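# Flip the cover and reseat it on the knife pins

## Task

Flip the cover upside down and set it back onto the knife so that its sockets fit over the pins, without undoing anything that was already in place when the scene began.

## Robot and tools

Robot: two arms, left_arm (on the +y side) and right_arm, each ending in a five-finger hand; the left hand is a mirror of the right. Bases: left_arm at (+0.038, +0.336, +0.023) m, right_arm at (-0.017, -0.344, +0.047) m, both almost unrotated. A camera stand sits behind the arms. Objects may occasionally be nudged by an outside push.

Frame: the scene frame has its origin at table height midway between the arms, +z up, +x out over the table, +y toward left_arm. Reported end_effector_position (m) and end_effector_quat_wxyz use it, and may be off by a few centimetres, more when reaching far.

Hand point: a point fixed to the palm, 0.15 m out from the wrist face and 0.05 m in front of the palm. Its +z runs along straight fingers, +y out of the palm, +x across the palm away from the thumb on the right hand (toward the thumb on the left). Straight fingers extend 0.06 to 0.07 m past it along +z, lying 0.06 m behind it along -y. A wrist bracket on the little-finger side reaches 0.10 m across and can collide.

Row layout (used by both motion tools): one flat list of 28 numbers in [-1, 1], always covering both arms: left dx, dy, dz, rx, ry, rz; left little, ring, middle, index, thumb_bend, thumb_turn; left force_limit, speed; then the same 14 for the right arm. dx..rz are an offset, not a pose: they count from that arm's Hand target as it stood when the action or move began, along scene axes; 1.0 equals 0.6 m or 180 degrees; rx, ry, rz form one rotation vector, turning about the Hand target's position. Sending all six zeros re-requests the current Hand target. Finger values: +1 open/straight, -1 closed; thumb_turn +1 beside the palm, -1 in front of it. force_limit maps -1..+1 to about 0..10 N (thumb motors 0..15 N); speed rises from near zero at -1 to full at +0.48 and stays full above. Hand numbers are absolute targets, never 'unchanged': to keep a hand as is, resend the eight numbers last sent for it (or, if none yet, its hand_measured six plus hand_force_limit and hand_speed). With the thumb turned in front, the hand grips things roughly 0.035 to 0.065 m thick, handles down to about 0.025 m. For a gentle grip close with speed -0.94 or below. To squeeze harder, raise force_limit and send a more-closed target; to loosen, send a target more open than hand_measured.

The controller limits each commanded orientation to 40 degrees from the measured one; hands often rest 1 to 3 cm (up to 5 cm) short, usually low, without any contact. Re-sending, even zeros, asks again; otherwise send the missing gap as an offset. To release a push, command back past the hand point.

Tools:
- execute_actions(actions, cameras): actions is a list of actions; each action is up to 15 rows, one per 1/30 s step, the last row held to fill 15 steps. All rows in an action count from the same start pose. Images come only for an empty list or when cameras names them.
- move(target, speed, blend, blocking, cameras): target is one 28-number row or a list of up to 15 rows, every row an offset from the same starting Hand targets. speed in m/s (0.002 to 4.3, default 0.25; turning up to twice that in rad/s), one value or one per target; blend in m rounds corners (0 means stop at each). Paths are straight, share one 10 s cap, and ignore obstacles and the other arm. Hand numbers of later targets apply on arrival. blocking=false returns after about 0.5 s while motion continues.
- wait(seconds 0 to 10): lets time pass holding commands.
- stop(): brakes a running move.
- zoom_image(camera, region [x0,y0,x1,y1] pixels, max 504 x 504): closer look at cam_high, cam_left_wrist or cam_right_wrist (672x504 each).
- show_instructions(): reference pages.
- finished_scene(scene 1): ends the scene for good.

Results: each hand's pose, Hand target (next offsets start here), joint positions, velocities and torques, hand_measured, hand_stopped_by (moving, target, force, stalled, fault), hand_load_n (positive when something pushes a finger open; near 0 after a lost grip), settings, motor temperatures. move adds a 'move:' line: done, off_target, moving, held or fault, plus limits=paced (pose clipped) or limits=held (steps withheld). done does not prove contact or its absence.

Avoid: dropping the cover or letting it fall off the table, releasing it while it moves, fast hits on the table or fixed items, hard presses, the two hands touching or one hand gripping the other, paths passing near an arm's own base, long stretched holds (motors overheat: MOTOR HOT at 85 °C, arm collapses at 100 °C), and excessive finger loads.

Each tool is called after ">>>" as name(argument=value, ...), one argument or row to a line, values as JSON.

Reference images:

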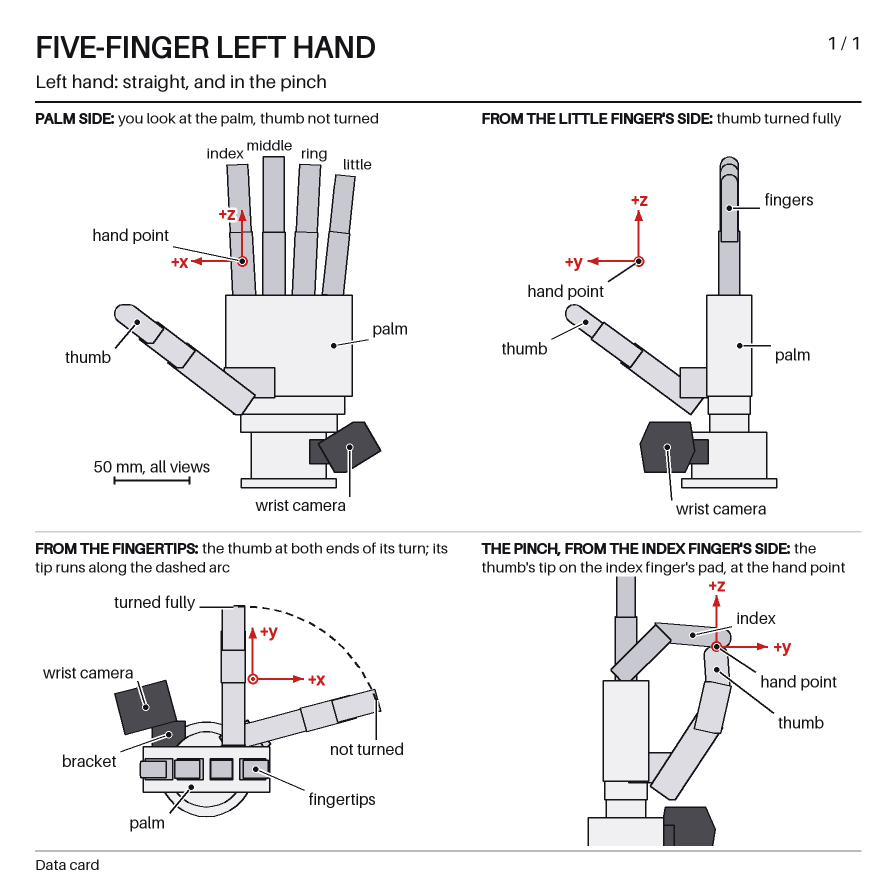

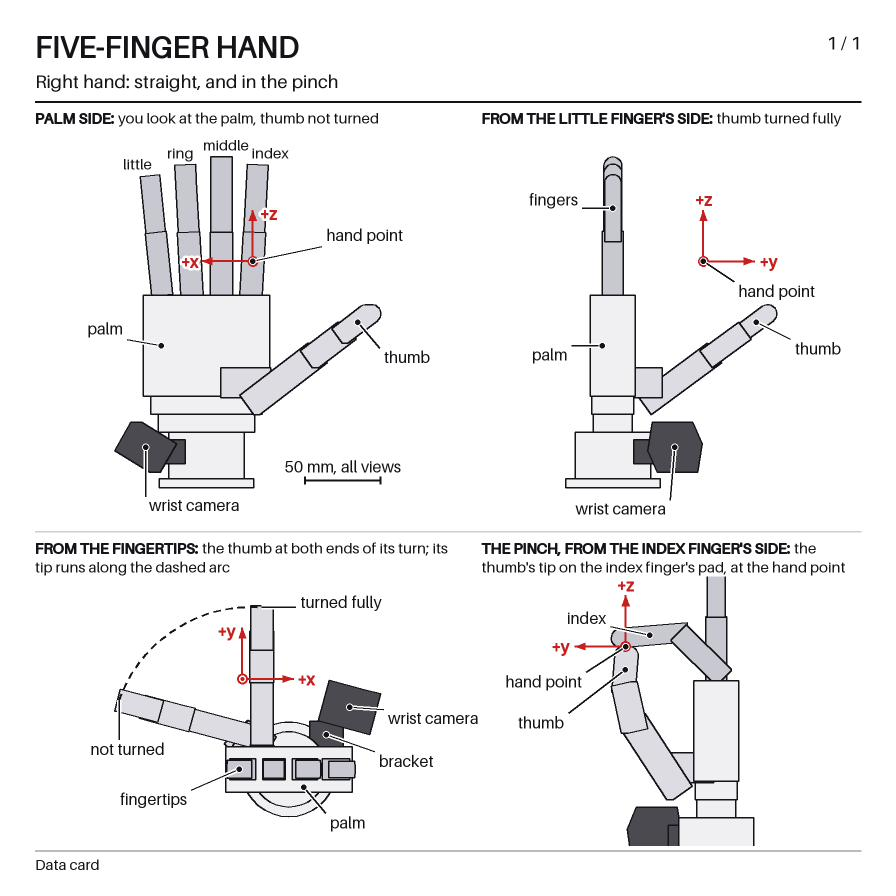

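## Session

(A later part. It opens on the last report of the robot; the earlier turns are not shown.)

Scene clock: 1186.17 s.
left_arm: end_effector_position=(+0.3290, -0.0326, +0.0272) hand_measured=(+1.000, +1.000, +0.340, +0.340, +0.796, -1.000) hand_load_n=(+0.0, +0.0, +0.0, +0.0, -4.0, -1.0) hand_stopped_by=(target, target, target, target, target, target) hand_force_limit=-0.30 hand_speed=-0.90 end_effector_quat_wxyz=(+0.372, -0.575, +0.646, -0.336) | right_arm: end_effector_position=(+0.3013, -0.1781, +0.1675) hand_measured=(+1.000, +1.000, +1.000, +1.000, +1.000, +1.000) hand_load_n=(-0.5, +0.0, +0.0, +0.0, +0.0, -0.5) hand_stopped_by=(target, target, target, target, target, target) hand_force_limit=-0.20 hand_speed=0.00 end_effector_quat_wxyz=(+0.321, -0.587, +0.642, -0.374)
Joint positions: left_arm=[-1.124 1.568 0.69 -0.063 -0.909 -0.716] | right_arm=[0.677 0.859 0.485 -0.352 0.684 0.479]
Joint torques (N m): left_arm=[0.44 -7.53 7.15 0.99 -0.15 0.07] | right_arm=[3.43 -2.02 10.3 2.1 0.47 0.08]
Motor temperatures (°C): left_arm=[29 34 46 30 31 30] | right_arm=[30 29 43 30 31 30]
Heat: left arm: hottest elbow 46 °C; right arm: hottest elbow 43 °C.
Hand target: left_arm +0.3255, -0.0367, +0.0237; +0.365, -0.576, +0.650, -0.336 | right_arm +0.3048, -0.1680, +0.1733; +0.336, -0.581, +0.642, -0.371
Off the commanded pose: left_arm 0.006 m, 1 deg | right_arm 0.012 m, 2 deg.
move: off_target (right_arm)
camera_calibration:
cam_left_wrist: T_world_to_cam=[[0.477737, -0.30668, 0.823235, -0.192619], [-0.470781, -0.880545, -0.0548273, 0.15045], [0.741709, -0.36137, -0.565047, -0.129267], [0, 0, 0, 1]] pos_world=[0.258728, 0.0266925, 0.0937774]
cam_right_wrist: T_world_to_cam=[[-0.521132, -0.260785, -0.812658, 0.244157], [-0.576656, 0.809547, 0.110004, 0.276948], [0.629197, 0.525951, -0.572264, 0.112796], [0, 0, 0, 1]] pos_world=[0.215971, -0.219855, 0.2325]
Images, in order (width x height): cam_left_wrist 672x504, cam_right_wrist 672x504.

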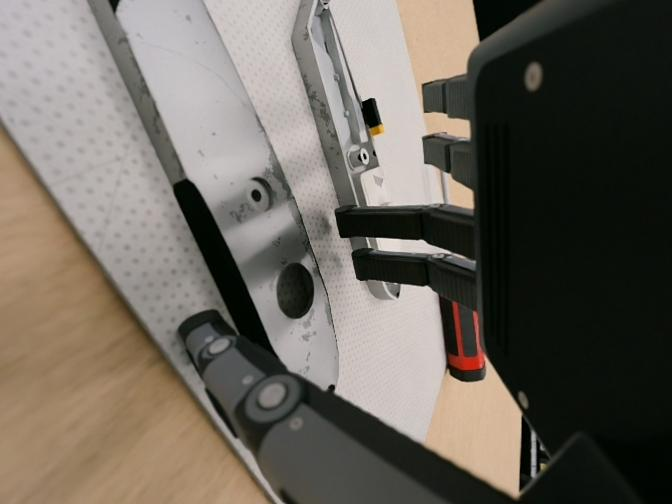

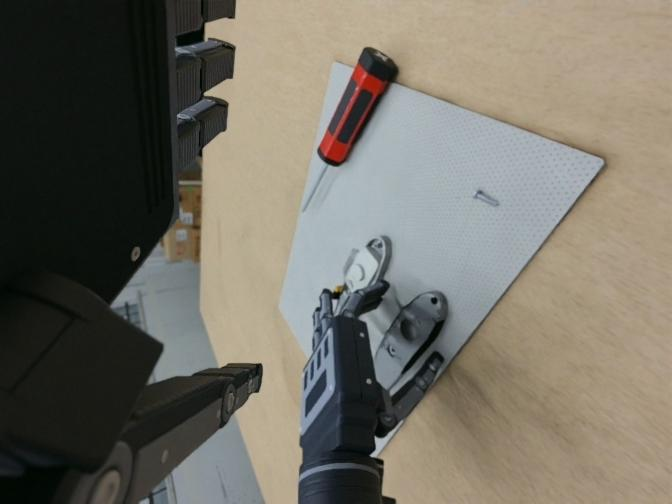

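>>> move(
  target=[
    [0, 0, 0.07, 0, 0, 0, 1, 1, 0.34, 0.34, 0.8, -1, -0.3, -0.5, 0.0, 0.0, 0, 0, 0, 0, 1, 1, 1, 1, 1, 1, -0.2, 0],
    [0, 0.055, 0.07, -0.03, 0, 0, -1, -1, 0.36, 0.36, 0.56, -1, -0.3, -0.2, 0.0, 0.0, 0, 0, 0, 0, 1, 1, 1, 1, 1, 1, -0.2, 0],
  ],
  speed=[0.06, 0.08],
  cameras=["all"],
)

>>> zoom_image(
  camera="cam_left_wrist",
  region=[60, 0, 460, 400],
)

Scene clock: 1220.30 s.
left_arm: end_effector_position=(+0.3206, -0.0029, +0.0566) hand_measured=(-1.000, -1.000, +0.360, +0.360, +0.560, -1.000) hand_load_n=(+0.0, +0.5, +0.0, +0.0, +0.0, +0.0) hand_stopped_by=(target, target, target, target, target, target) hand_force_limit=-0.30 hand_speed=-0.20 end_effector_quat_wxyz=(-0.339, +0.591, -0.639, +0.356) | right_arm: end_effector_position=(+0.3013, -0.1781, +0.1675) hand_measured=(+1.000, +1.000, +1.000, +1.000, +1.000, +1.000) hand_load_n=(+0.0, +0.0, -0.5, +0.0, +0.0, +0.0) hand_stopped_by=(target, target, target, target, target, target) hand_force_limit=-0.20 hand_speed=0.00 end_effector_quat_wxyz=(+0.321, -0.587, +0.642, -0.374)
Joint positions: left_arm=[-1.083 1.389 0.594 -0.08 -0.832 -0.711] | right_arm=[0.677 0.859 0.485 -0.352 0.684 0.479]
Joint torques (N m): left_arm=[1.49 -8.06 7.49 1.81 -0.53 0.31] | right_arm=[3.25 -2.14 10.13 2.07 0.49 0.07]
Heat: left arm: hottest elbow 46 °C; right arm: hottest elbow 43 °C.
Hand target: left_arm +0.3255, -0.0037, +0.0657; -0.338, +0.592, -0.633, +0.367 | right_arm +0.3048, -0.1680, +0.1733; +0.336, -0.581, +0.642, -0.371
Off the commanded pose: left_arm 0.010 m, 1 deg | right_arm 0.012 m, 2 deg.
move: off_target (right_arm)
camera_calibration:
cam_left_wrist: T_world_to_cam=[[0.497068, -0.242784, 0.833054, -0.210193], [-0.478483, -0.877593, 0.0297376, 0.171979], [0.723863, -0.413384, -0.552391, -0.0907942], [0, 0, 0, 1]] pos_world=[0.252492, 0.0623636, 0.119834]
cam_right_wrist: T_world_to_cam=[[-0.521132, -0.260785, -0.812658, 0.244157], [-0.576656, 0.809547, 0.110004, 0.276948], [0.629197, 0.525951, -0.572264, 0.112796], [0, 0, 0, 1]] pos_world=[0.215971, -0.219855, 0.2325]

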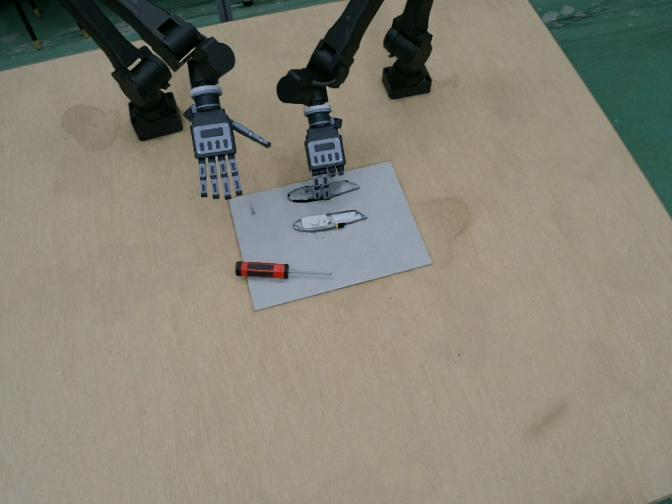

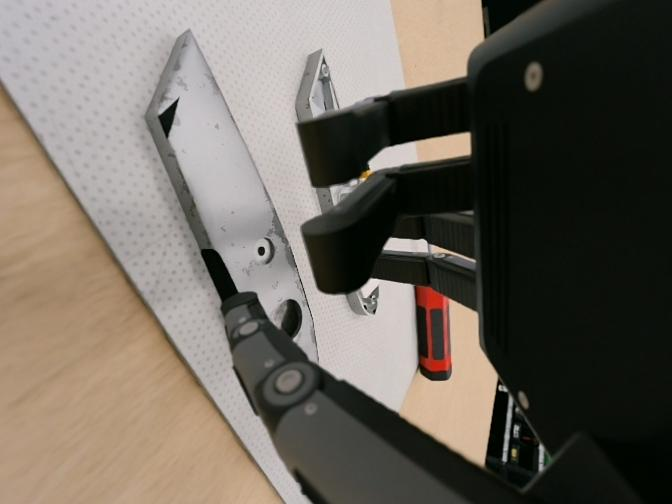

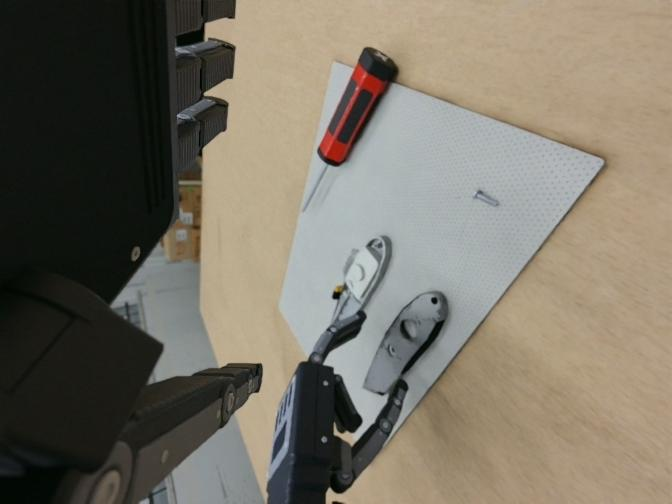

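Scaled by 1.260 from the camera's 672x504 image, which has a finer 960x720 frame.

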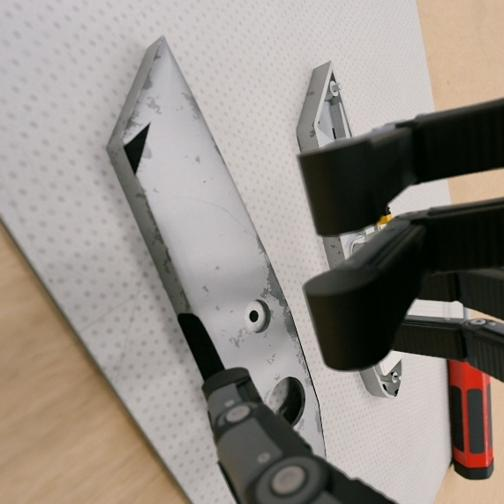

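>>> move(
  target=[0.005, 0.0, -0.05, 0, 0, 0.0139, -1, -1, 0.36, 0.36, 0.56, -1, -0.3, -0.2, 0.0, 0.0, 0, 0, 0, 0, 1, 1, 1, 1, 1, 1, -0.2, 0],
  speed=[0.05],
  cameras=["cam_left_wrist"],
)

>>> zoom_image(
  camera="cam_left_wrist",
  region=[60, 50, 460, 450],
)

Scene clock: 1234.60 s.
left_arm: end_effector_position=(+0.3247, -0.0025, +0.0363) hand_measured=(-1.000, -1.000, +0.360, +0.360, +0.560, -1.000) hand_load_n=(+0.5, +0.5, +0.0, +0.0, +0.0, +0.5) hand_stopped_by=(target, target, target, target, target, target) hand_force_limit=-0.30 hand_speed=-0.20 end_effector_quat_wxyz=(-0.347, +0.598, -0.630, +0.354) | right_arm: end_effector_position=(+0.3013, -0.1781, +0.1675) hand_measured=(+1.000, +1.000, +1.000, +1.000, +1.000, +1.000) hand_load_n=(+0.0, +0.0, +0.0, +0.0, +0.0, +0.0) hand_stopped_by=(target, target, target, target, target, target) hand_force_limit=-0.20 hand_speed=0.00 end_effector_quat_wxyz=(+0.321, -0.587, +0.642, -0.374)
Joint positions: left_arm=[-1.083 1.458 0.586 -0.017 -0.856 -0.734] | right_arm=[0.677 0.859 0.485 -0.352 0.684 0.479]
Joint torques (N m): left_arm=[1.14 -6.3 7.08 1.72 -0.84 -0.03] | right_arm=[3.19 -2.49 10.15 1.98 0.48 0.04]
Heat: left arm: hottest elbow 46 °C; right arm: hottest elbow 43 °C.
Hand target: left_arm +0.3285, -0.0037, +0.0357; -0.346, +0.606, -0.620, +0.359 | right_arm +0.3048, -0.1680, +0.1733; +0.336, -0.581, +0.642, -0.371
Off the commanded pose: left_arm 0.004 m, 2 deg | right_arm 0.012 m, 2 deg.
move: off_target (right_arm)
camera_calibration:
cam_left_wrist: T_world_to_cam=[[0.495961, -0.229976, 0.837337, -0.19502], [-0.454513, -0.890399, 0.0246619, 0.167216], [0.739892, -0.392812, -0.54613, -0.110267], [0, 0, 0, 1]] pos_world=[0.25431, 0.0607251, 0.0989535]
Images, in order (width x height): cam_left_wrist 672x504.

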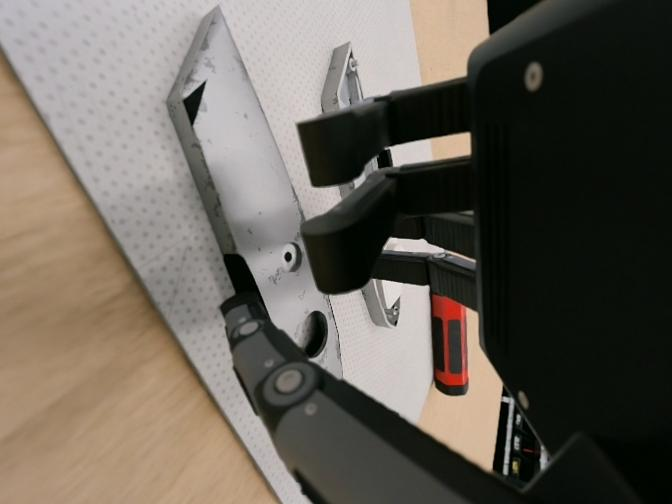

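Scaled by 1.260 from the camera's 672x504 image, which has a finer 960x720 frame.

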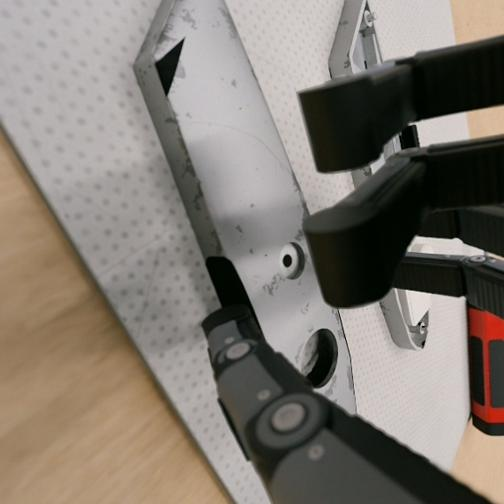

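>>> move(
  target=[0.0, 0.0, -0.016, 0, 0, 0, -1, -1, 0.36, 0.36, 0.56, -1, -0.3, -0.2, 0.0, 0.0, 0, 0, 0, 0, 1, 1, 1, 1, 1, 1, -0.2, 0],
  speed=[0.03],
  cameras=["cam_left_wrist"],
)

>>> zoom_image(
  camera="cam_left_wrist",
  region=[60, 50, 460, 450],
)

Scene clock: 1243.23 s.
left_arm: end_effector_position=(+0.3252, -0.0033, +0.0276) hand_measured=(-1.000, -1.000, +0.360, +0.360, +0.560, -1.000) hand_load_n=(+0.0, +0.0, +0.0, +0.0, +0.0, +0.0) hand_stopped_by=(target, target, target, target, target, target) hand_force_limit=-0.30 hand_speed=-0.20 end_effector_quat_wxyz=(-0.346, +0.599, -0.629, +0.355) | right_arm: end_effector_position=(+0.3013, -0.1781, +0.1675) hand_measured=(+1.000, +1.000, +1.000, +1.000, +1.000, +1.000) hand_load_n=(-0.5, +0.0, +0.0, +0.0, -0.5, +0.0) hand_stopped_by=(target, target, target, target, target, target) hand_force_limit=-0.20 hand_speed=0.00 end_effector_quat_wxyz=(+0.321, -0.587, +0.642, -0.374)
Joint positions: left_arm=[-1.083 1.486 0.579 0.019 -0.856 -0.735] | right_arm=[0.677 0.859 0.485 -0.352 0.684 0.479]
Joint torques (N m): left_arm=[1.14 -6.3 6.67 1.8 -0.85 -0.01] | right_arm=[3.37 -2.37 10.24 1.91 0.48 0.05]
Heat: left arm: hottest elbow 46 °C; right arm: hottest elbow 43 °C.
Hand target: left_arm +0.3286, -0.0037, +0.0262; -0.346, +0.606, -0.620, +0.359 | right_arm +0.3048, -0.1680, +0.1733; +0.336, -0.581, +0.642, -0.371
Off the commanded pose: left_arm 0.004 m, 1 deg | right_arm 0.012 m, 2 deg.
move: off_target (right_arm)
camera_calibration:
cam_left_wrist: T_world_to_cam=[[0.495258, -0.227404, 0.838455, -0.187957], [-0.453787, -0.890717, 0.0264642, 0.16662], [0.740808, -0.393586, -0.544328, -0.115973], [0, 0, 0, 1]] pos_world=[0.254611, 0.0600236, 0.0900563]
Images, in order (width x height): cam_left_wrist 672x504.

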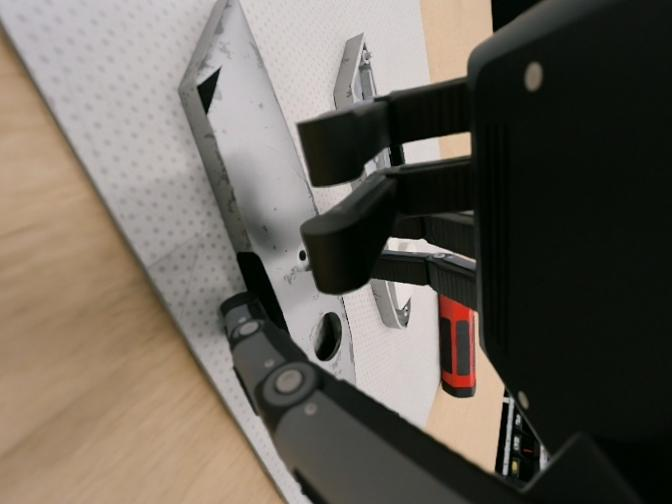

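Scaled by 1.260 from the camera's 672x504 image, which has a finer 960x720 frame.

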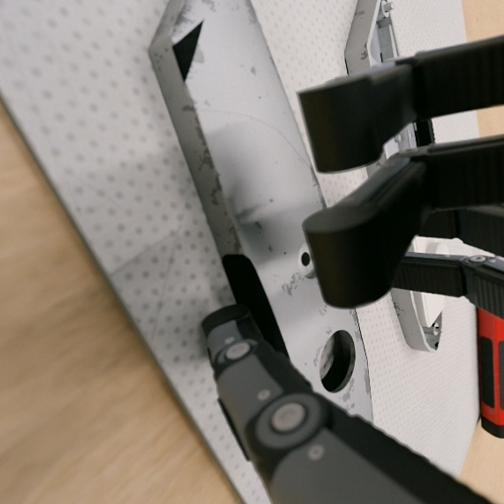

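>>> move(
  target=[0.0, 0.0, 0, 0, 0, 0, -1, -1, -0.3, -0.3, 0.56, -1, -0.5, -0.9, 0.0, 0.0, 0, 0, 0, 0, 1, 1, 1, 1, 1, 1, -0.2, 0],
  speed=[0.03],
  cameras=["cam_left_wrist"],
)

>>> zoom_image(
  camera="cam_left_wrist",
  region=[60, 50, 460, 450],
)

Scene clock: 1248.90 s.
left_arm: end_effector_position=(+0.3254, -0.0034, +0.0279) hand_measured=(-1.000, -1.000, +0.092, +0.064, +0.562, -1.000) hand_load_n=(+0.0, +0.0, +1.0, +3.5, +3.5, -1.0) hand_stopped_by=(target, target, force, force, target, target) hand_force_limit=-0.50 hand_speed=-0.90 end_effector_quat_wxyz=(-0.347, +0.599, -0.628, +0.356) | right_arm: end_effector_position=(+0.3013, -0.1781, +0.1675) hand_measured=(+1.000, +1.000, +1.000, +1.000, +1.000, +1.000) hand_load_n=(+0.0, +0.0, +0.0, +0.0, +0.0, +0.0) hand_stopped_by=(target, target, target, target, target, target) hand_force_limit=-0.20 hand_speed=0.00 end_effector_quat_wxyz=(+0.321, -0.587, +0.642, -0.374)
Joint positions: left_arm=[-1.083 1.486 0.579 0.02 -0.858 -0.736] | right_arm=[0.677 0.859 0.485 -0.352 0.684 0.479]
Joint torques (N m): left_arm=[1.32 -6.36 6.71 1.8 -0.79 0.02] | right_arm=[3.72 -1.96 10.22 2 0.48 0.05]
Heat: left arm: hottest elbow 46 °C; right arm: hottest elbow 43 °C.
Hand target: left_arm +0.3286, -0.0037, +0.0262; -0.346, +0.606, -0.620, +0.359 | right_arm +0.3048, -0.1680, +0.1733; +0.336, -0.581, +0.642, -0.371
Off the commanded pose: left_arm 0.004 m, 1 deg | right_arm 0.012 m, 2 deg.
move: off_target (right_arm)
camera_calibration:
cam_left_wrist: T_world_to_cam=[[0.494411, -0.226124, 0.839301, -0.188053], [-0.452939, -0.891141, 0.0267243, 0.166361], [0.741892, -0.393365, -0.54301, -0.11644], [0, 0, 0, 1]] pos_world=[0.254713, 0.0599245, 0.0901593]
Images, in order (width x height): cam_left_wrist 672x504.

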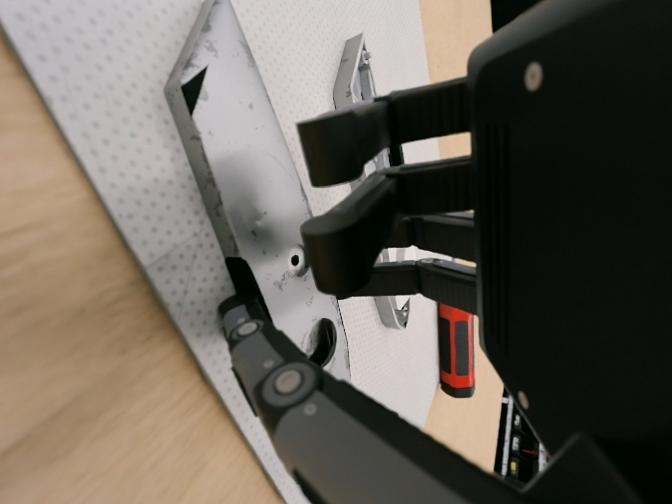

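Scaled by 1.260 from the camera's 672x504 image, which has a finer 960x720 frame.

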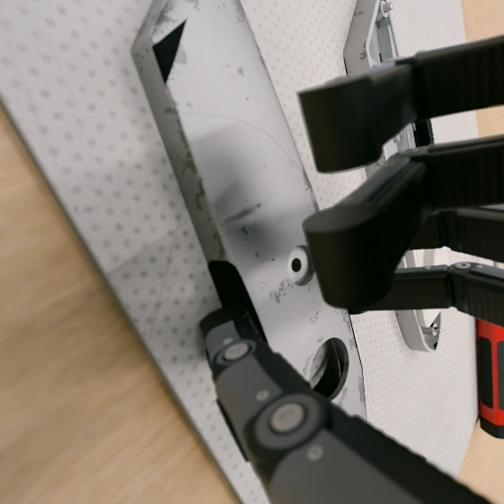

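>>> move(
  target=[0.0, 0.0, 0, 0, 0, 0, -1, -1, -0.45, -0.3, 0.56, -1, -0.3, -0.94, 0.0, 0.0, 0, 0, 0, 0, 1, 1, 1, 1, 1, 1, -0.2, 0],
  speed=[0.03],
)

Scene clock: 1252.90 s.
left_arm: end_effector_position=(+0.3255, -0.0033, +0.0279) hand_measured=(-1.000, -1.000, +0.082, +0.064, +0.562, -1.000) hand_load_n=(+0.0, +0.0, +5.5, +2.0, +5.0, -0.5) hand_stopped_by=(target, target, force, force, target, target) hand_force_limit=-0.30 hand_speed=-0.94 end_effector_quat_wxyz=(-0.347, +0.599, -0.628, +0.356) | right_arm: end_effector_position=(+0.3013, -0.1781, +0.1675) hand_measured=(+1.000, +1.000, +1.000, +1.000, +1.000, +1.000) hand_load_n=(+0.0, +0.0, +0.0, +0.0, -0.5, +0.0) hand_stopped_by=(target, target, target, target, target, target) hand_force_limit=-0.20 hand_speed=0.00 end_effector_quat_wxyz=(+0.321, -0.587, +0.642, -0.374)
Joint positions: left_arm=[-1.083 1.486 0.579 0.02 -0.858 -0.736] | right_arm=[0.677 0.859 0.485 -0.352 0.684 0.479]
Joint torques (N m): left_arm=[1.44 -6.53 6.72 1.8 -0.77 0.01] | right_arm=[3.25 -2.14 10.29 1.95 0.5 0.06]
Heat: left arm: hottest elbow 46 °C; right arm: hottest elbow 43 °C.
Hand target: left_arm +0.3285, -0.0037, +0.0262; -0.346, +0.606, -0.620, +0.359 | right_arm +0.3048, -0.1680, +0.1733; +0.336, -0.581, +0.642, -0.371
Off the commanded pose: left_arm 0.004 m, 1 deg | right_arm 0.012 m, 2 deg.
move: off_target (right_arm)

>>> move(
  target=[0.0, 0.0, 0, 0, 0, 0, -1, -1, -0.45, -0.4, 0.56, -1, -0.2, -0.94, 0.0, 0.0, 0, 0, 0, 0, 1, 1, 1, 1, 1, 1, -0.2, 0],
  speed=[0.03],
)

Scene clock: 1258.57 s.
left_arm: end_effector_position=(+0.3256, -0.0034, +0.0280) hand_measured=(-1.000, -1.000, +0.082, +0.054, +0.562, -1.000) hand_load_n=(+0.0, +0.5, +3.0, +5.0, +7.0, -0.5) hand_stopped_by=(target, target, force, force, target, target) hand_force_limit=-0.20 hand_speed=-0.94 end_effector_quat_wxyz=(-0.347, +0.599, -0.628, +0.356) | right_arm: end_effector_position=(+0.3013, -0.1781, +0.1675) hand_measured=(+1.000, +1.000, +1.000, +1.000, +1.000, +1.000) hand_load_n=(+0.0, +0.0, +0.0, -0.5, +0.0, +0.0) hand_stopped_by=(target, target, target, target, target, target) hand_force_limit=-0.20 hand_speed=0.00 end_effector_quat_wxyz=(+0.321, -0.587, +0.642, -0.374)
Joint positions: left_arm=[-1.083 1.486 0.579 0.021 -0.858 -0.736] | right_arm=[0.677 0.859 0.485 -0.352 0.684 0.479]
Joint torques (N m): left_arm=[1.2 -6.59 6.71 1.72 -0.77 0] | right_arm=[2.96 -1.96 10.24 2.09 0.44 0.02]
Heat: left arm: hottest elbow 46 °C; right arm: hottest elbow 43 °C.
Hand target: left_arm +0.3285, -0.0037, +0.0262; -0.346, +0.606, -0.620, +0.359 | right_arm +0.3048, -0.1680, +0.1733; +0.336, -0.581, +0.642, -0.371
Off the commanded pose: left_arm 0.003 m, 1 deg | right_arm 0.012 m, 2 deg.
move: off_target (right_arm)

>>> move(
  target=[0.0, 0.0, 0.09, 0, 0, 0, -1, -1, -0.45, -0.4, 0.56, -1, -0.2, -0.94, 0.0, 0.0, 0, 0, 0, 0, 1, 1, 1, 1, 1, 1, -0.2, 0],
  speed=[0.06],
  cameras=["all"],
)

>>> zoom_image(
  camera="cam_left_wrist",
  region=[60, 50, 460, 450],
)

>>> zoom_image(
  camera="cam_right_wrist",
  region=[280, 220, 480, 440],
)

>>> zoom_image(
  camera="cam_high",
  region=[260, 120, 400, 260],
)

Scene clock: 1266.13 s.
left_arm: end_effector_position=(+0.3145, +0.0187, +0.0516) hand_measured=(-1.000, -1.000, +0.082, +0.054, +0.562, -1.000) hand_load_n=(+0.0, +0.0, +3.0, +5.0, +7.0, -1.0) hand_stopped_by=(target, target, force, force, target, target) hand_force_limit=-0.20 hand_speed=-0.94 end_effector_quat_wxyz=(-0.354, +0.595, -0.642, +0.331) | right_arm: end_effector_position=(+0.3013, -0.1781, +0.1675) hand_measured=(+1.000, +1.000, +1.000, +1.000, +1.000, +1.000) hand_load_n=(+0.0, +0.0, +0.0, -0.5, +0.0, -0.5) hand_stopped_by=(target, target, target, target, target, target) hand_force_limit=-0.20 hand_speed=0.00 end_effector_quat_wxyz=(+0.321, -0.587, +0.642, -0.374)
Joint positions: left_arm=[-1.083 1.366 0.579 -0.16 -0.858 -0.737] | right_arm=[0.677 0.859 0.485 -0.352 0.684 0.479]
Joint torques (N m): left_arm=[1.32 -7.71 11.9 0.98 -0.77 0.03] | right_arm=[3.25 -2.32 10.21 1.99 0.46 0.05]
Heat: left arm: hottest elbow 46 °C; right arm: hottest elbow 43 °C.
Hand target: left_arm +0.3286, -0.0037, +0.0802; -0.346, +0.606, -0.620, +0.359 | right_arm +0.3048, -0.1680, +0.1733; +0.336, -0.581, +0.642, -0.371
Off the commanded pose: left_arm 0.039 m, 4 deg | right_arm 0.012 m, 2 deg.
move: off_target (left_arm, right_arm)
camera_calibration:
cam_left_wrist: T_world_to_cam=[[0.516663, -0.269838, 0.812555, -0.202443], [-0.451849, -0.89205, -0.00892944, 0.181919], [0.72725, -0.362538, -0.582816, -0.0806903], [0, 0, 0, 1]] pos_world=[0.245477, 0.0784001, 0.119093]
cam_right_wrist: T_world_to_cam=[[-0.521132, -0.260785, -0.812658, 0.244157], [-0.576656, 0.809547, 0.110004, 0.276948], [0.629197, 0.525951, -0.572264, 0.112796], [0, 0, 0, 1]] pos_world=[0.215971, -0.219855, 0.2325]

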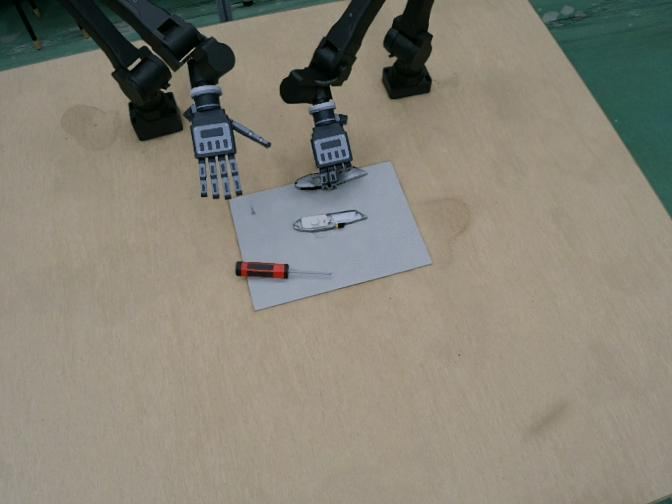

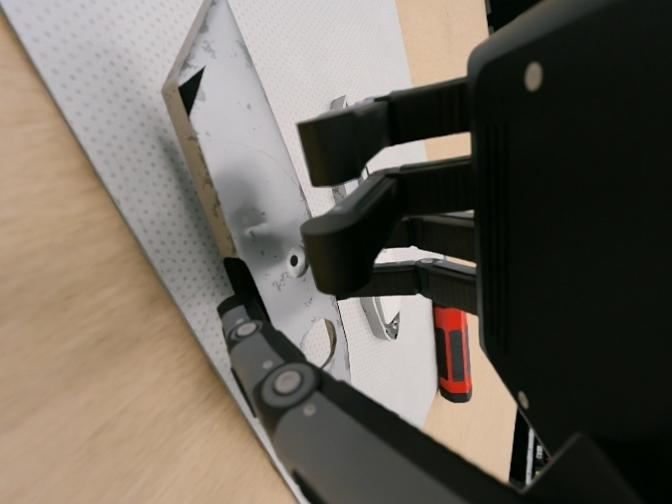

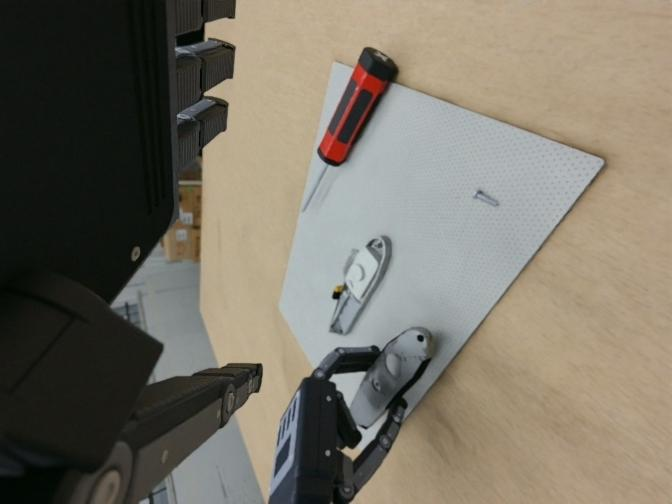

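Scaled by 1.260 from the camera's 672x504 image, which has a finer 960x720 frame.

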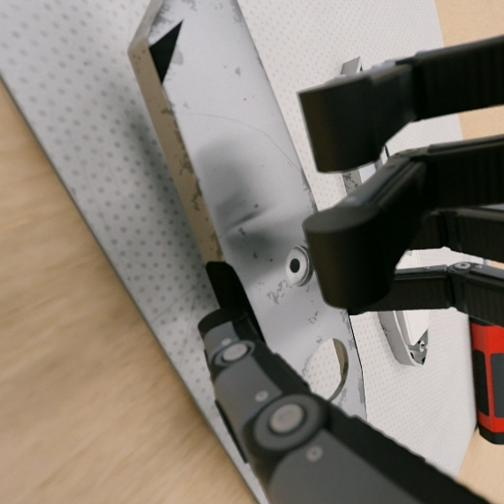

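Scaled by 2.291 from the camera's 672x504 image, which has a finer 960x720 frame.

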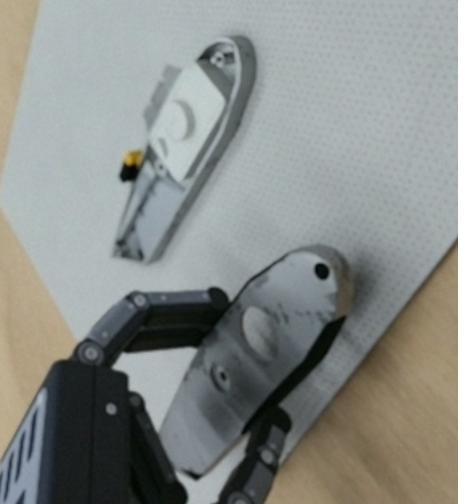

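Scaled by 3.600 from the camera's 672x504 image, which has a finer 960x720 frame.

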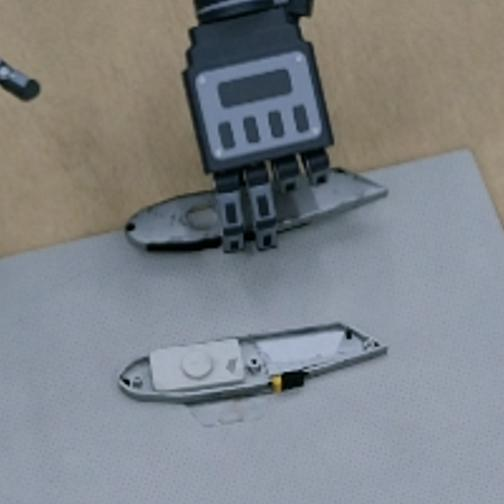

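>>> zoom_image(
  camera="cam_left_wrist",
  region=[140, 0, 360, 200],
)

>>> zoom_image(
  camera="cam_left_wrist",
  region=[240, 200, 400, 400],
)

Scaled by 2.291 from the camera's 672x504 image, which has a finer 960x720 frame.

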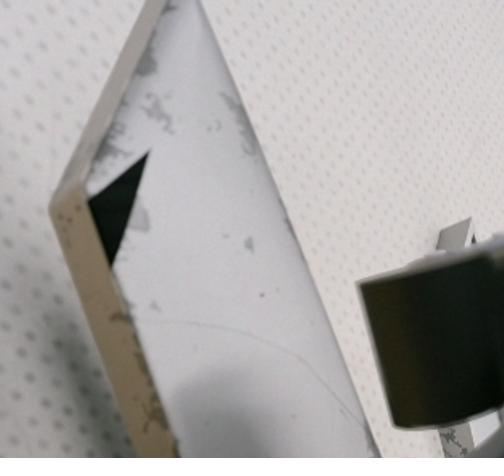

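Scaled by 2.520 from the camera's 672x504 image, which has a finer 960x720 frame.

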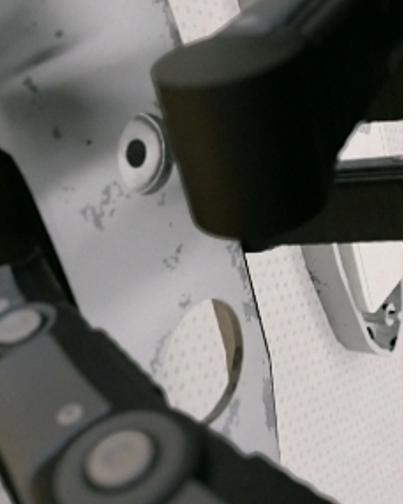

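>>> move(
  target=[
    [0.04, 0.0, 0.06, 0.0189, 0.0097, -0.0132, -1, -1, -0.45, -0.4, 0.56, -1, -0.2, -0.94, 0.0, 0.0, 0, 0, 0, 0, 1, 1, 1, 1, 1, 1, -0.2, 0],
    [0.159, -0.013, 0.06, 0.0189, 0.0097, -0.0132, -1, -1, -0.45, -0.4, 0.56, -1, -0.2, -0.94, 0.0, 0.0, 0, 0, 0, 0, 1, 1, 1, 1, 1, 1, -0.2, 0],
    [0.159, -0.013, 0.0, 0.0189, 0.0097, -0.0132, -1, -1, -0.45, -0.4, 0.56, -1, -0.2, -0.94, 0.0, 0.0, 0, 0, 0, 0, 1, 1, 1, 1, 1, 1, -0.2, 0],
  ],
  speed=[0.08],
  blend=[0.02, 0.015, 0],
  cameras=["all"],
)

>>> zoom_image(
  camera="cam_left_wrist",
  region=[60, 50, 460, 450],
)

>>> zoom_image(
  camera="cam_right_wrist",
  region=[260, 200, 440, 400],
)

>>> zoom_image(
  camera="cam_high",
  region=[260, 140, 400, 260],
)

speed must be one number or one for each of the 3 targets, got a list of 1; nothing of the call was run

Scaled by 1.260 from the camera's 672x504 image, which has a finer 960x720 frame.

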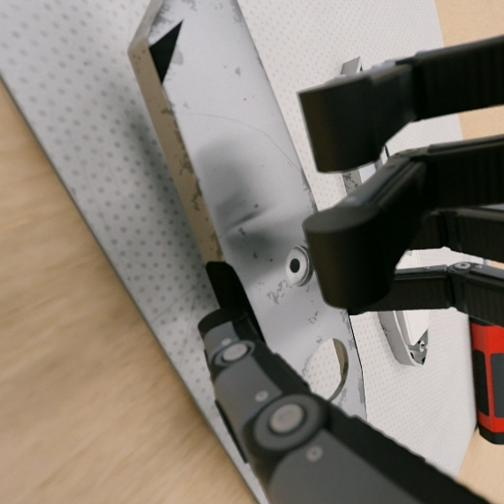

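Scaled by 2.520 from the camera's 672x504 image, which has a finer 960x720 frame.

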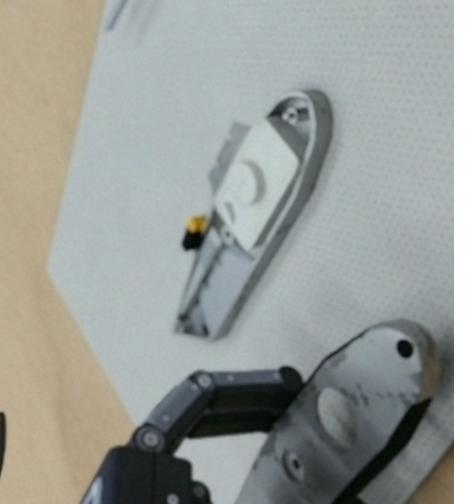

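Scaled by 3.600 from the camera's 672x504 image, which has a finer 960x720 frame.

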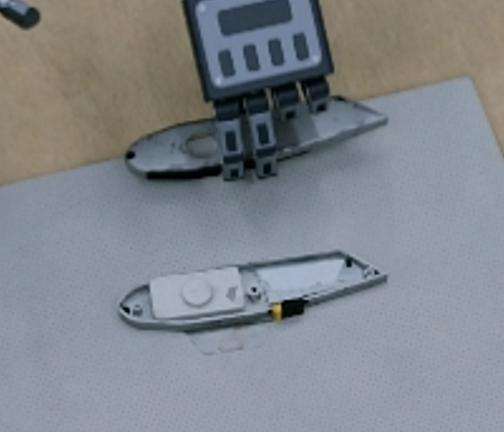

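>>> move(
  target=[
    [0.04, 0.0, 0.06, 0.0189, 0.0097, -0.0132, -1, -1, -0.45, -0.4, 0.56, -1, -0.2, -0.94, 0.0, 0.0, 0, 0, 0, 0, 1, 1, 1, 1, 1, 1, -0.2, 0],
    [0.159, -0.013, 0.06, 0.0189, 0.0097, -0.0132, -1, -1, -0.45, -0.4, 0.56, -1, -0.2, -0.94, 0.0, 0.0, 0, 0, 0, 0, 1, 1, 1, 1, 1, 1, -0.2, 0],
    [0.159, -0.013, 0.0, 0.0189, 0.0097, -0.0132, -1, -1, -0.45, -0.4, 0.56, -1, -0.2, -0.94, 0.0, 0.0, 0, 0, 0, 0, 1, 1, 1, 1, 1, 1, -0.2, 0],
  ],
  speed=0.08,
  blend=[0.02, 0.015, 0],
  cameras=["all"],
)

>>> zoom_image(
  camera="cam_left_wrist",
  region=[60, 0, 400, 400],
)

>>> zoom_image(
  camera="cam_right_wrist",
  region=[260, 200, 440, 400],
)

>>> zoom_image(
  camera="cam_high",
  region=[260, 140, 400, 260],
)

Scene clock: 1347.50 s.
left_arm: end_effector_position=(+0.4088, -0.0021, +0.0677) hand_measured=(-1.000, -1.000, +0.082, +0.054, +0.562, -1.000) hand_load_n=(+0.0, +0.0, +3.0, +5.0, +7.0, -1.0) hand_stopped_by=(target, target, force, force, target, target) hand_force_limit=-0.20 hand_speed=-0.94 end_effector_quat_wxyz=(+0.344, -0.588, +0.657, -0.324) | right_arm: end_effector_position=(+0.3013, -0.1781, +0.1675) hand_measured=(+1.000, +1.000, +1.000, +1.000, +1.000, +1.000) hand_load_n=(+0.0, +0.0, +0.0, +0.0, +0.0, -0.5) hand_stopped_by=(target, target, target, target, target, target) hand_force_limit=-0.20 hand_speed=0.00 end_effector_quat_wxyz=(+0.321, -0.587, +0.642, -0.374)
Joint positions: left_arm=[-0.877 1.489 0.756 -0.07 -0.694 -0.5] | right_arm=[0.677 0.859 0.485 -0.352 0.684 0.479]
Joint torques (N m): left_arm=[1.85 -7.88 10.69 2.11 -0.45 0.31] | right_arm=[3.31 -2.61 10.21 2.06 0.47 0.09]
Motor temperatures (°C): left_arm=[29 34 53 30 32 30] | right_arm=[29 29 44 30 32 30]
Heat: left arm: hottest elbow 53 °C; right arm: hottest elbow 44 °C.
Hand target: left_arm +0.4240, -0.0115, +0.0802; +0.346, -0.588, +0.648, -0.339 | right_arm +0.3048, -0.1680, +0.1733; +0.336, -0.581, +0.642, -0.371
Off the commanded pose: left_arm 0.022 m, 2 deg | right_arm 0.012 m, 2 deg.
move: off_target (left_arm, right_arm)
camera_calibration:
cam_left_wrist: T_world_to_cam=[[0.530605, -0.293532, 0.795171, -0.274341], [-0.477415, -0.878659, -0.0057795, 0.216421], [0.700381, -0.37656, -0.606357, -0.134848], [0, 0, 0, 1]] pos_world=[0.343334, 0.0588539, 0.137633]
cam_right_wrist: T_world_to_cam=[[-0.521132, -0.260785, -0.812658, 0.244157], [-0.576656, 0.809547, 0.110004, 0.276948], [0.629197, 0.525951, -0.572264, 0.112796], [0, 0, 0, 1]] pos_world=[0.215971, -0.219855, 0.2325]

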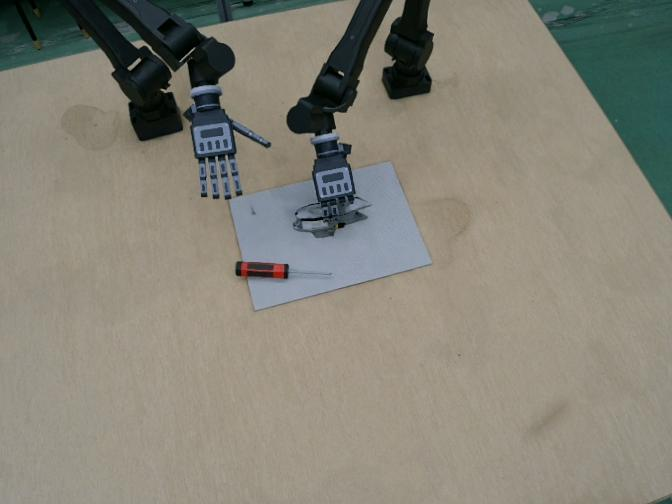

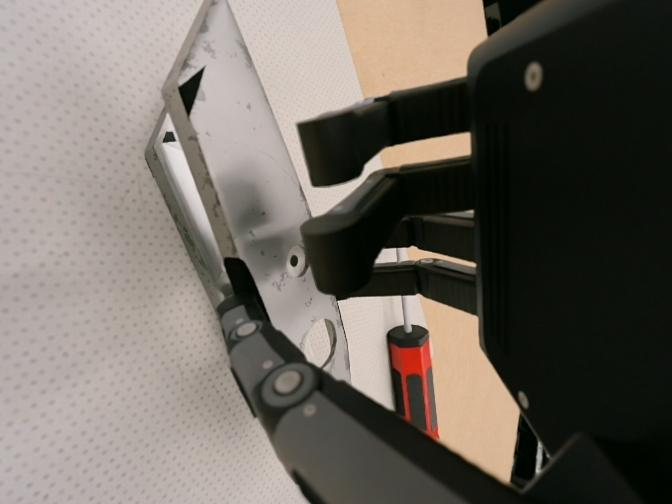

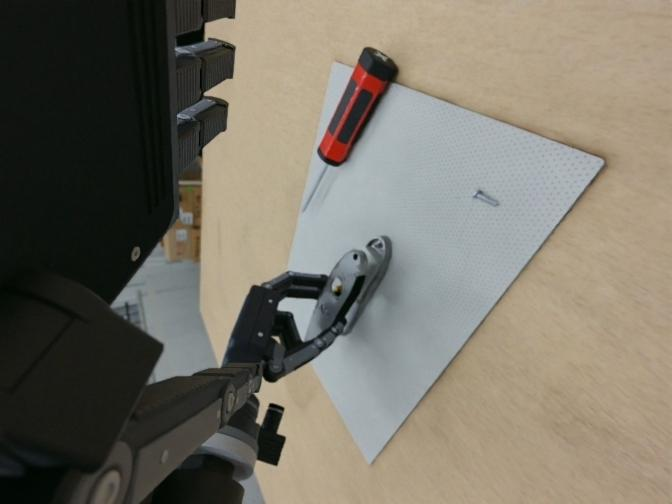

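Scaled by 1.260 from the camera's 672x504 image, which has a finer 960x720 frame.

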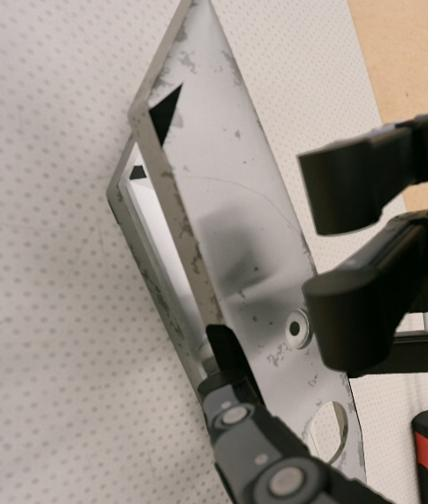

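Scaled by 2.520 from the camera's 672x504 image, which has a finer 960x720 frame.

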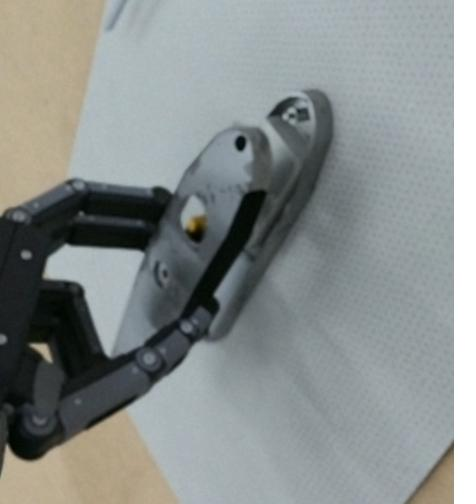

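Scaled by 3.600 from the camera's 672x504 image, which has a finer 960x720 frame.

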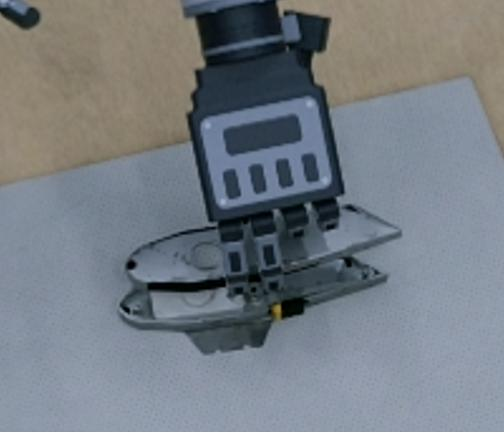

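>>> move(
  target=[0.0, 0.0, -0.045, -0.004, 0, 0, -1, -1, -0.45, -0.4, 0.56, -1, -0.2, -0.94, 0.0, 0.0, 0, 0, 0, 0, 1, 1, 1, 1, 1, 1, -0.2, 0],
  speed=0.05,
  cameras=["all"],
)

>>> zoom_image(
  camera="cam_left_wrist",
  region=[100, 0, 400, 300],
)

>>> zoom_image(
  camera="cam_right_wrist",
  region=[300, 200, 420, 360],
)

>>> zoom_image(
  camera="cam_high",
  region=[270, 160, 390, 260],
)

Scene clock: 1385.73 s.
left_arm: end_effector_position=(+0.4177, -0.0129, +0.0533) hand_measured=(-1.000, -1.000, +0.082, +0.054, +0.562, -1.000) hand_load_n=(+0.0, +0.5, +3.0, +5.0, +7.5, -0.5) hand_stopped_by=(target, target, force, force, target, target) hand_force_limit=-0.20 hand_speed=-0.94 end_effector_quat_wxyz=(-0.340, +0.589, -0.649, +0.340) | right_arm: end_effector_position=(+0.3013, -0.1781, +0.1675) hand_measured=(+1.000, +1.000, +1.000, +1.000, +1.000, +1.000) hand_load_n=(+0.0, +0.0, +0.0, +0.0, +0.0, +0.0) hand_stopped_by=(target, target, target, target, target, target) hand_force_limit=-0.20 hand_speed=0.00 end_effector_quat_wxyz=(+0.321, -0.587, +0.642, -0.374)
Joint positions: left_arm=[-0.874 1.548 0.754 0.026 -0.686 -0.5] | right_arm=[0.677 0.859 0.485 -0.352 0.684 0.479]
Joint torques (N m): left_arm=[1.67 -8.12 7.9 2.06 -0.42 0.27] | right_arm=[3.19 -2.61 10.24 2.03 0.45 0.05]
Heat: left arm: hottest elbow 52 °C; right arm: hottest elbow 44 °C.
Hand target: left_arm +0.4240, -0.0115, +0.0533; +0.343, -0.590, +0.646, -0.343 | right_arm +0.3048, -0.1680, +0.1733; +0.336, -0.581, +0.642, -0.371
Off the commanded pose: left_arm 0.006 m, 1 deg | right_arm 0.012 m, 2 deg.
move: off_target (right_arm)
camera_calibration:
cam_left_wrist: T_world_to_cam=[[0.515506, -0.269683, 0.813342, -0.265177], [-0.479671, -0.877351, 0.013115, 0.211086], [0.710049, -0.396897, -0.581638, -0.159436], [0, 0, 0, 1]] pos_world=[0.351159, 0.0504033, 0.120177]
cam_right_wrist: T_world_to_cam=[[-0.521132, -0.260785, -0.812658, 0.244157], [-0.576656, 0.809547, 0.110004, 0.276948], [0.629197, 0.525951, -0.572264, 0.112796], [0, 0, 0, 1]] pos_world=[0.215971, -0.219855, 0.2325]

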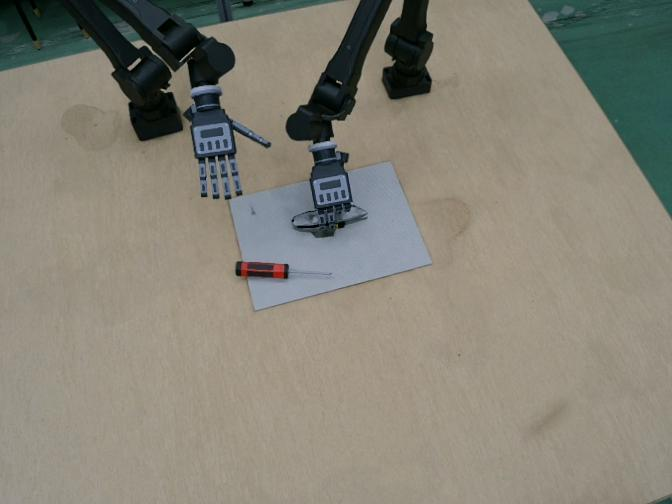

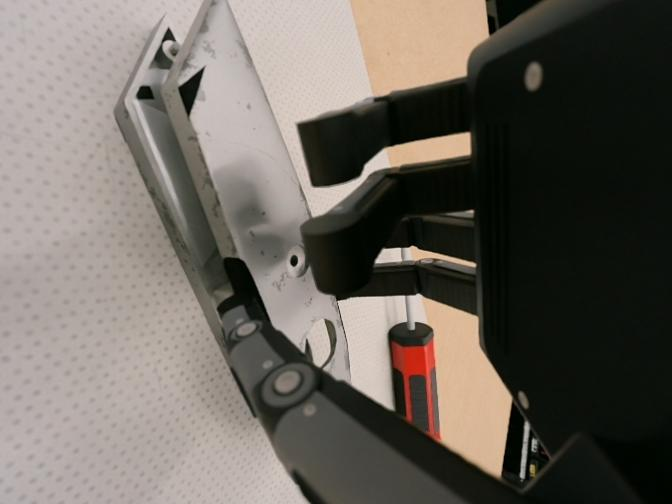

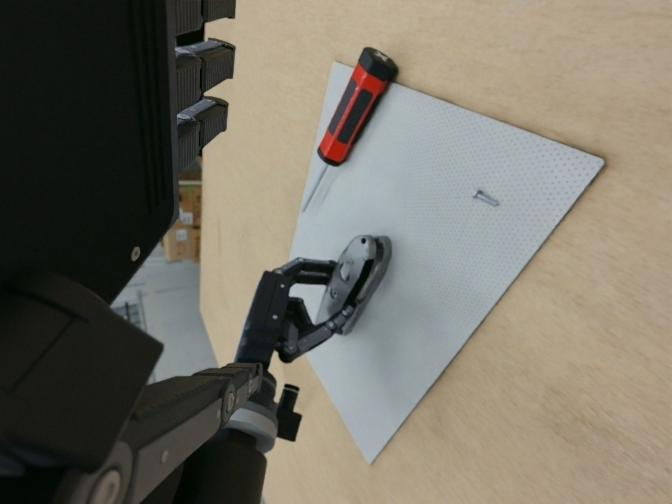

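Scaled by 1.680 from the camera's 672x504 image, which has a finer 960x720 frame.

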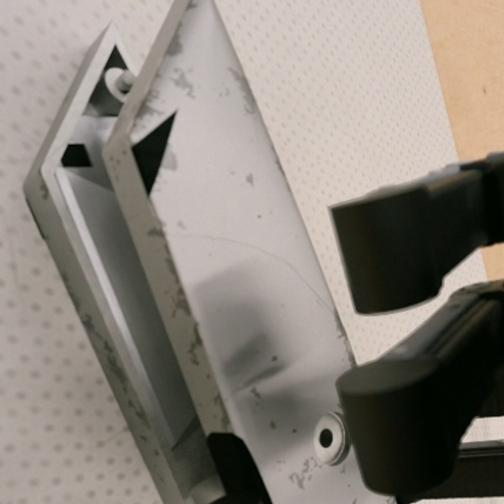

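Scaled by 3.150 from the camera's 672x504 image, which has a finer 960x720 frame.

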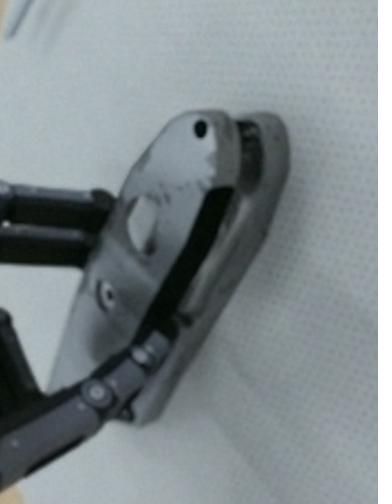

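Scaled by 4.200 from the camera's 672x504 image, which has a finer 960x720 frame.

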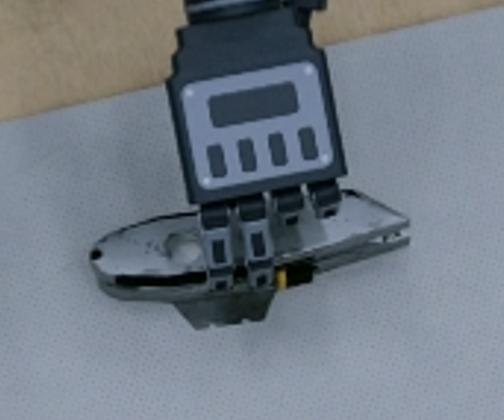

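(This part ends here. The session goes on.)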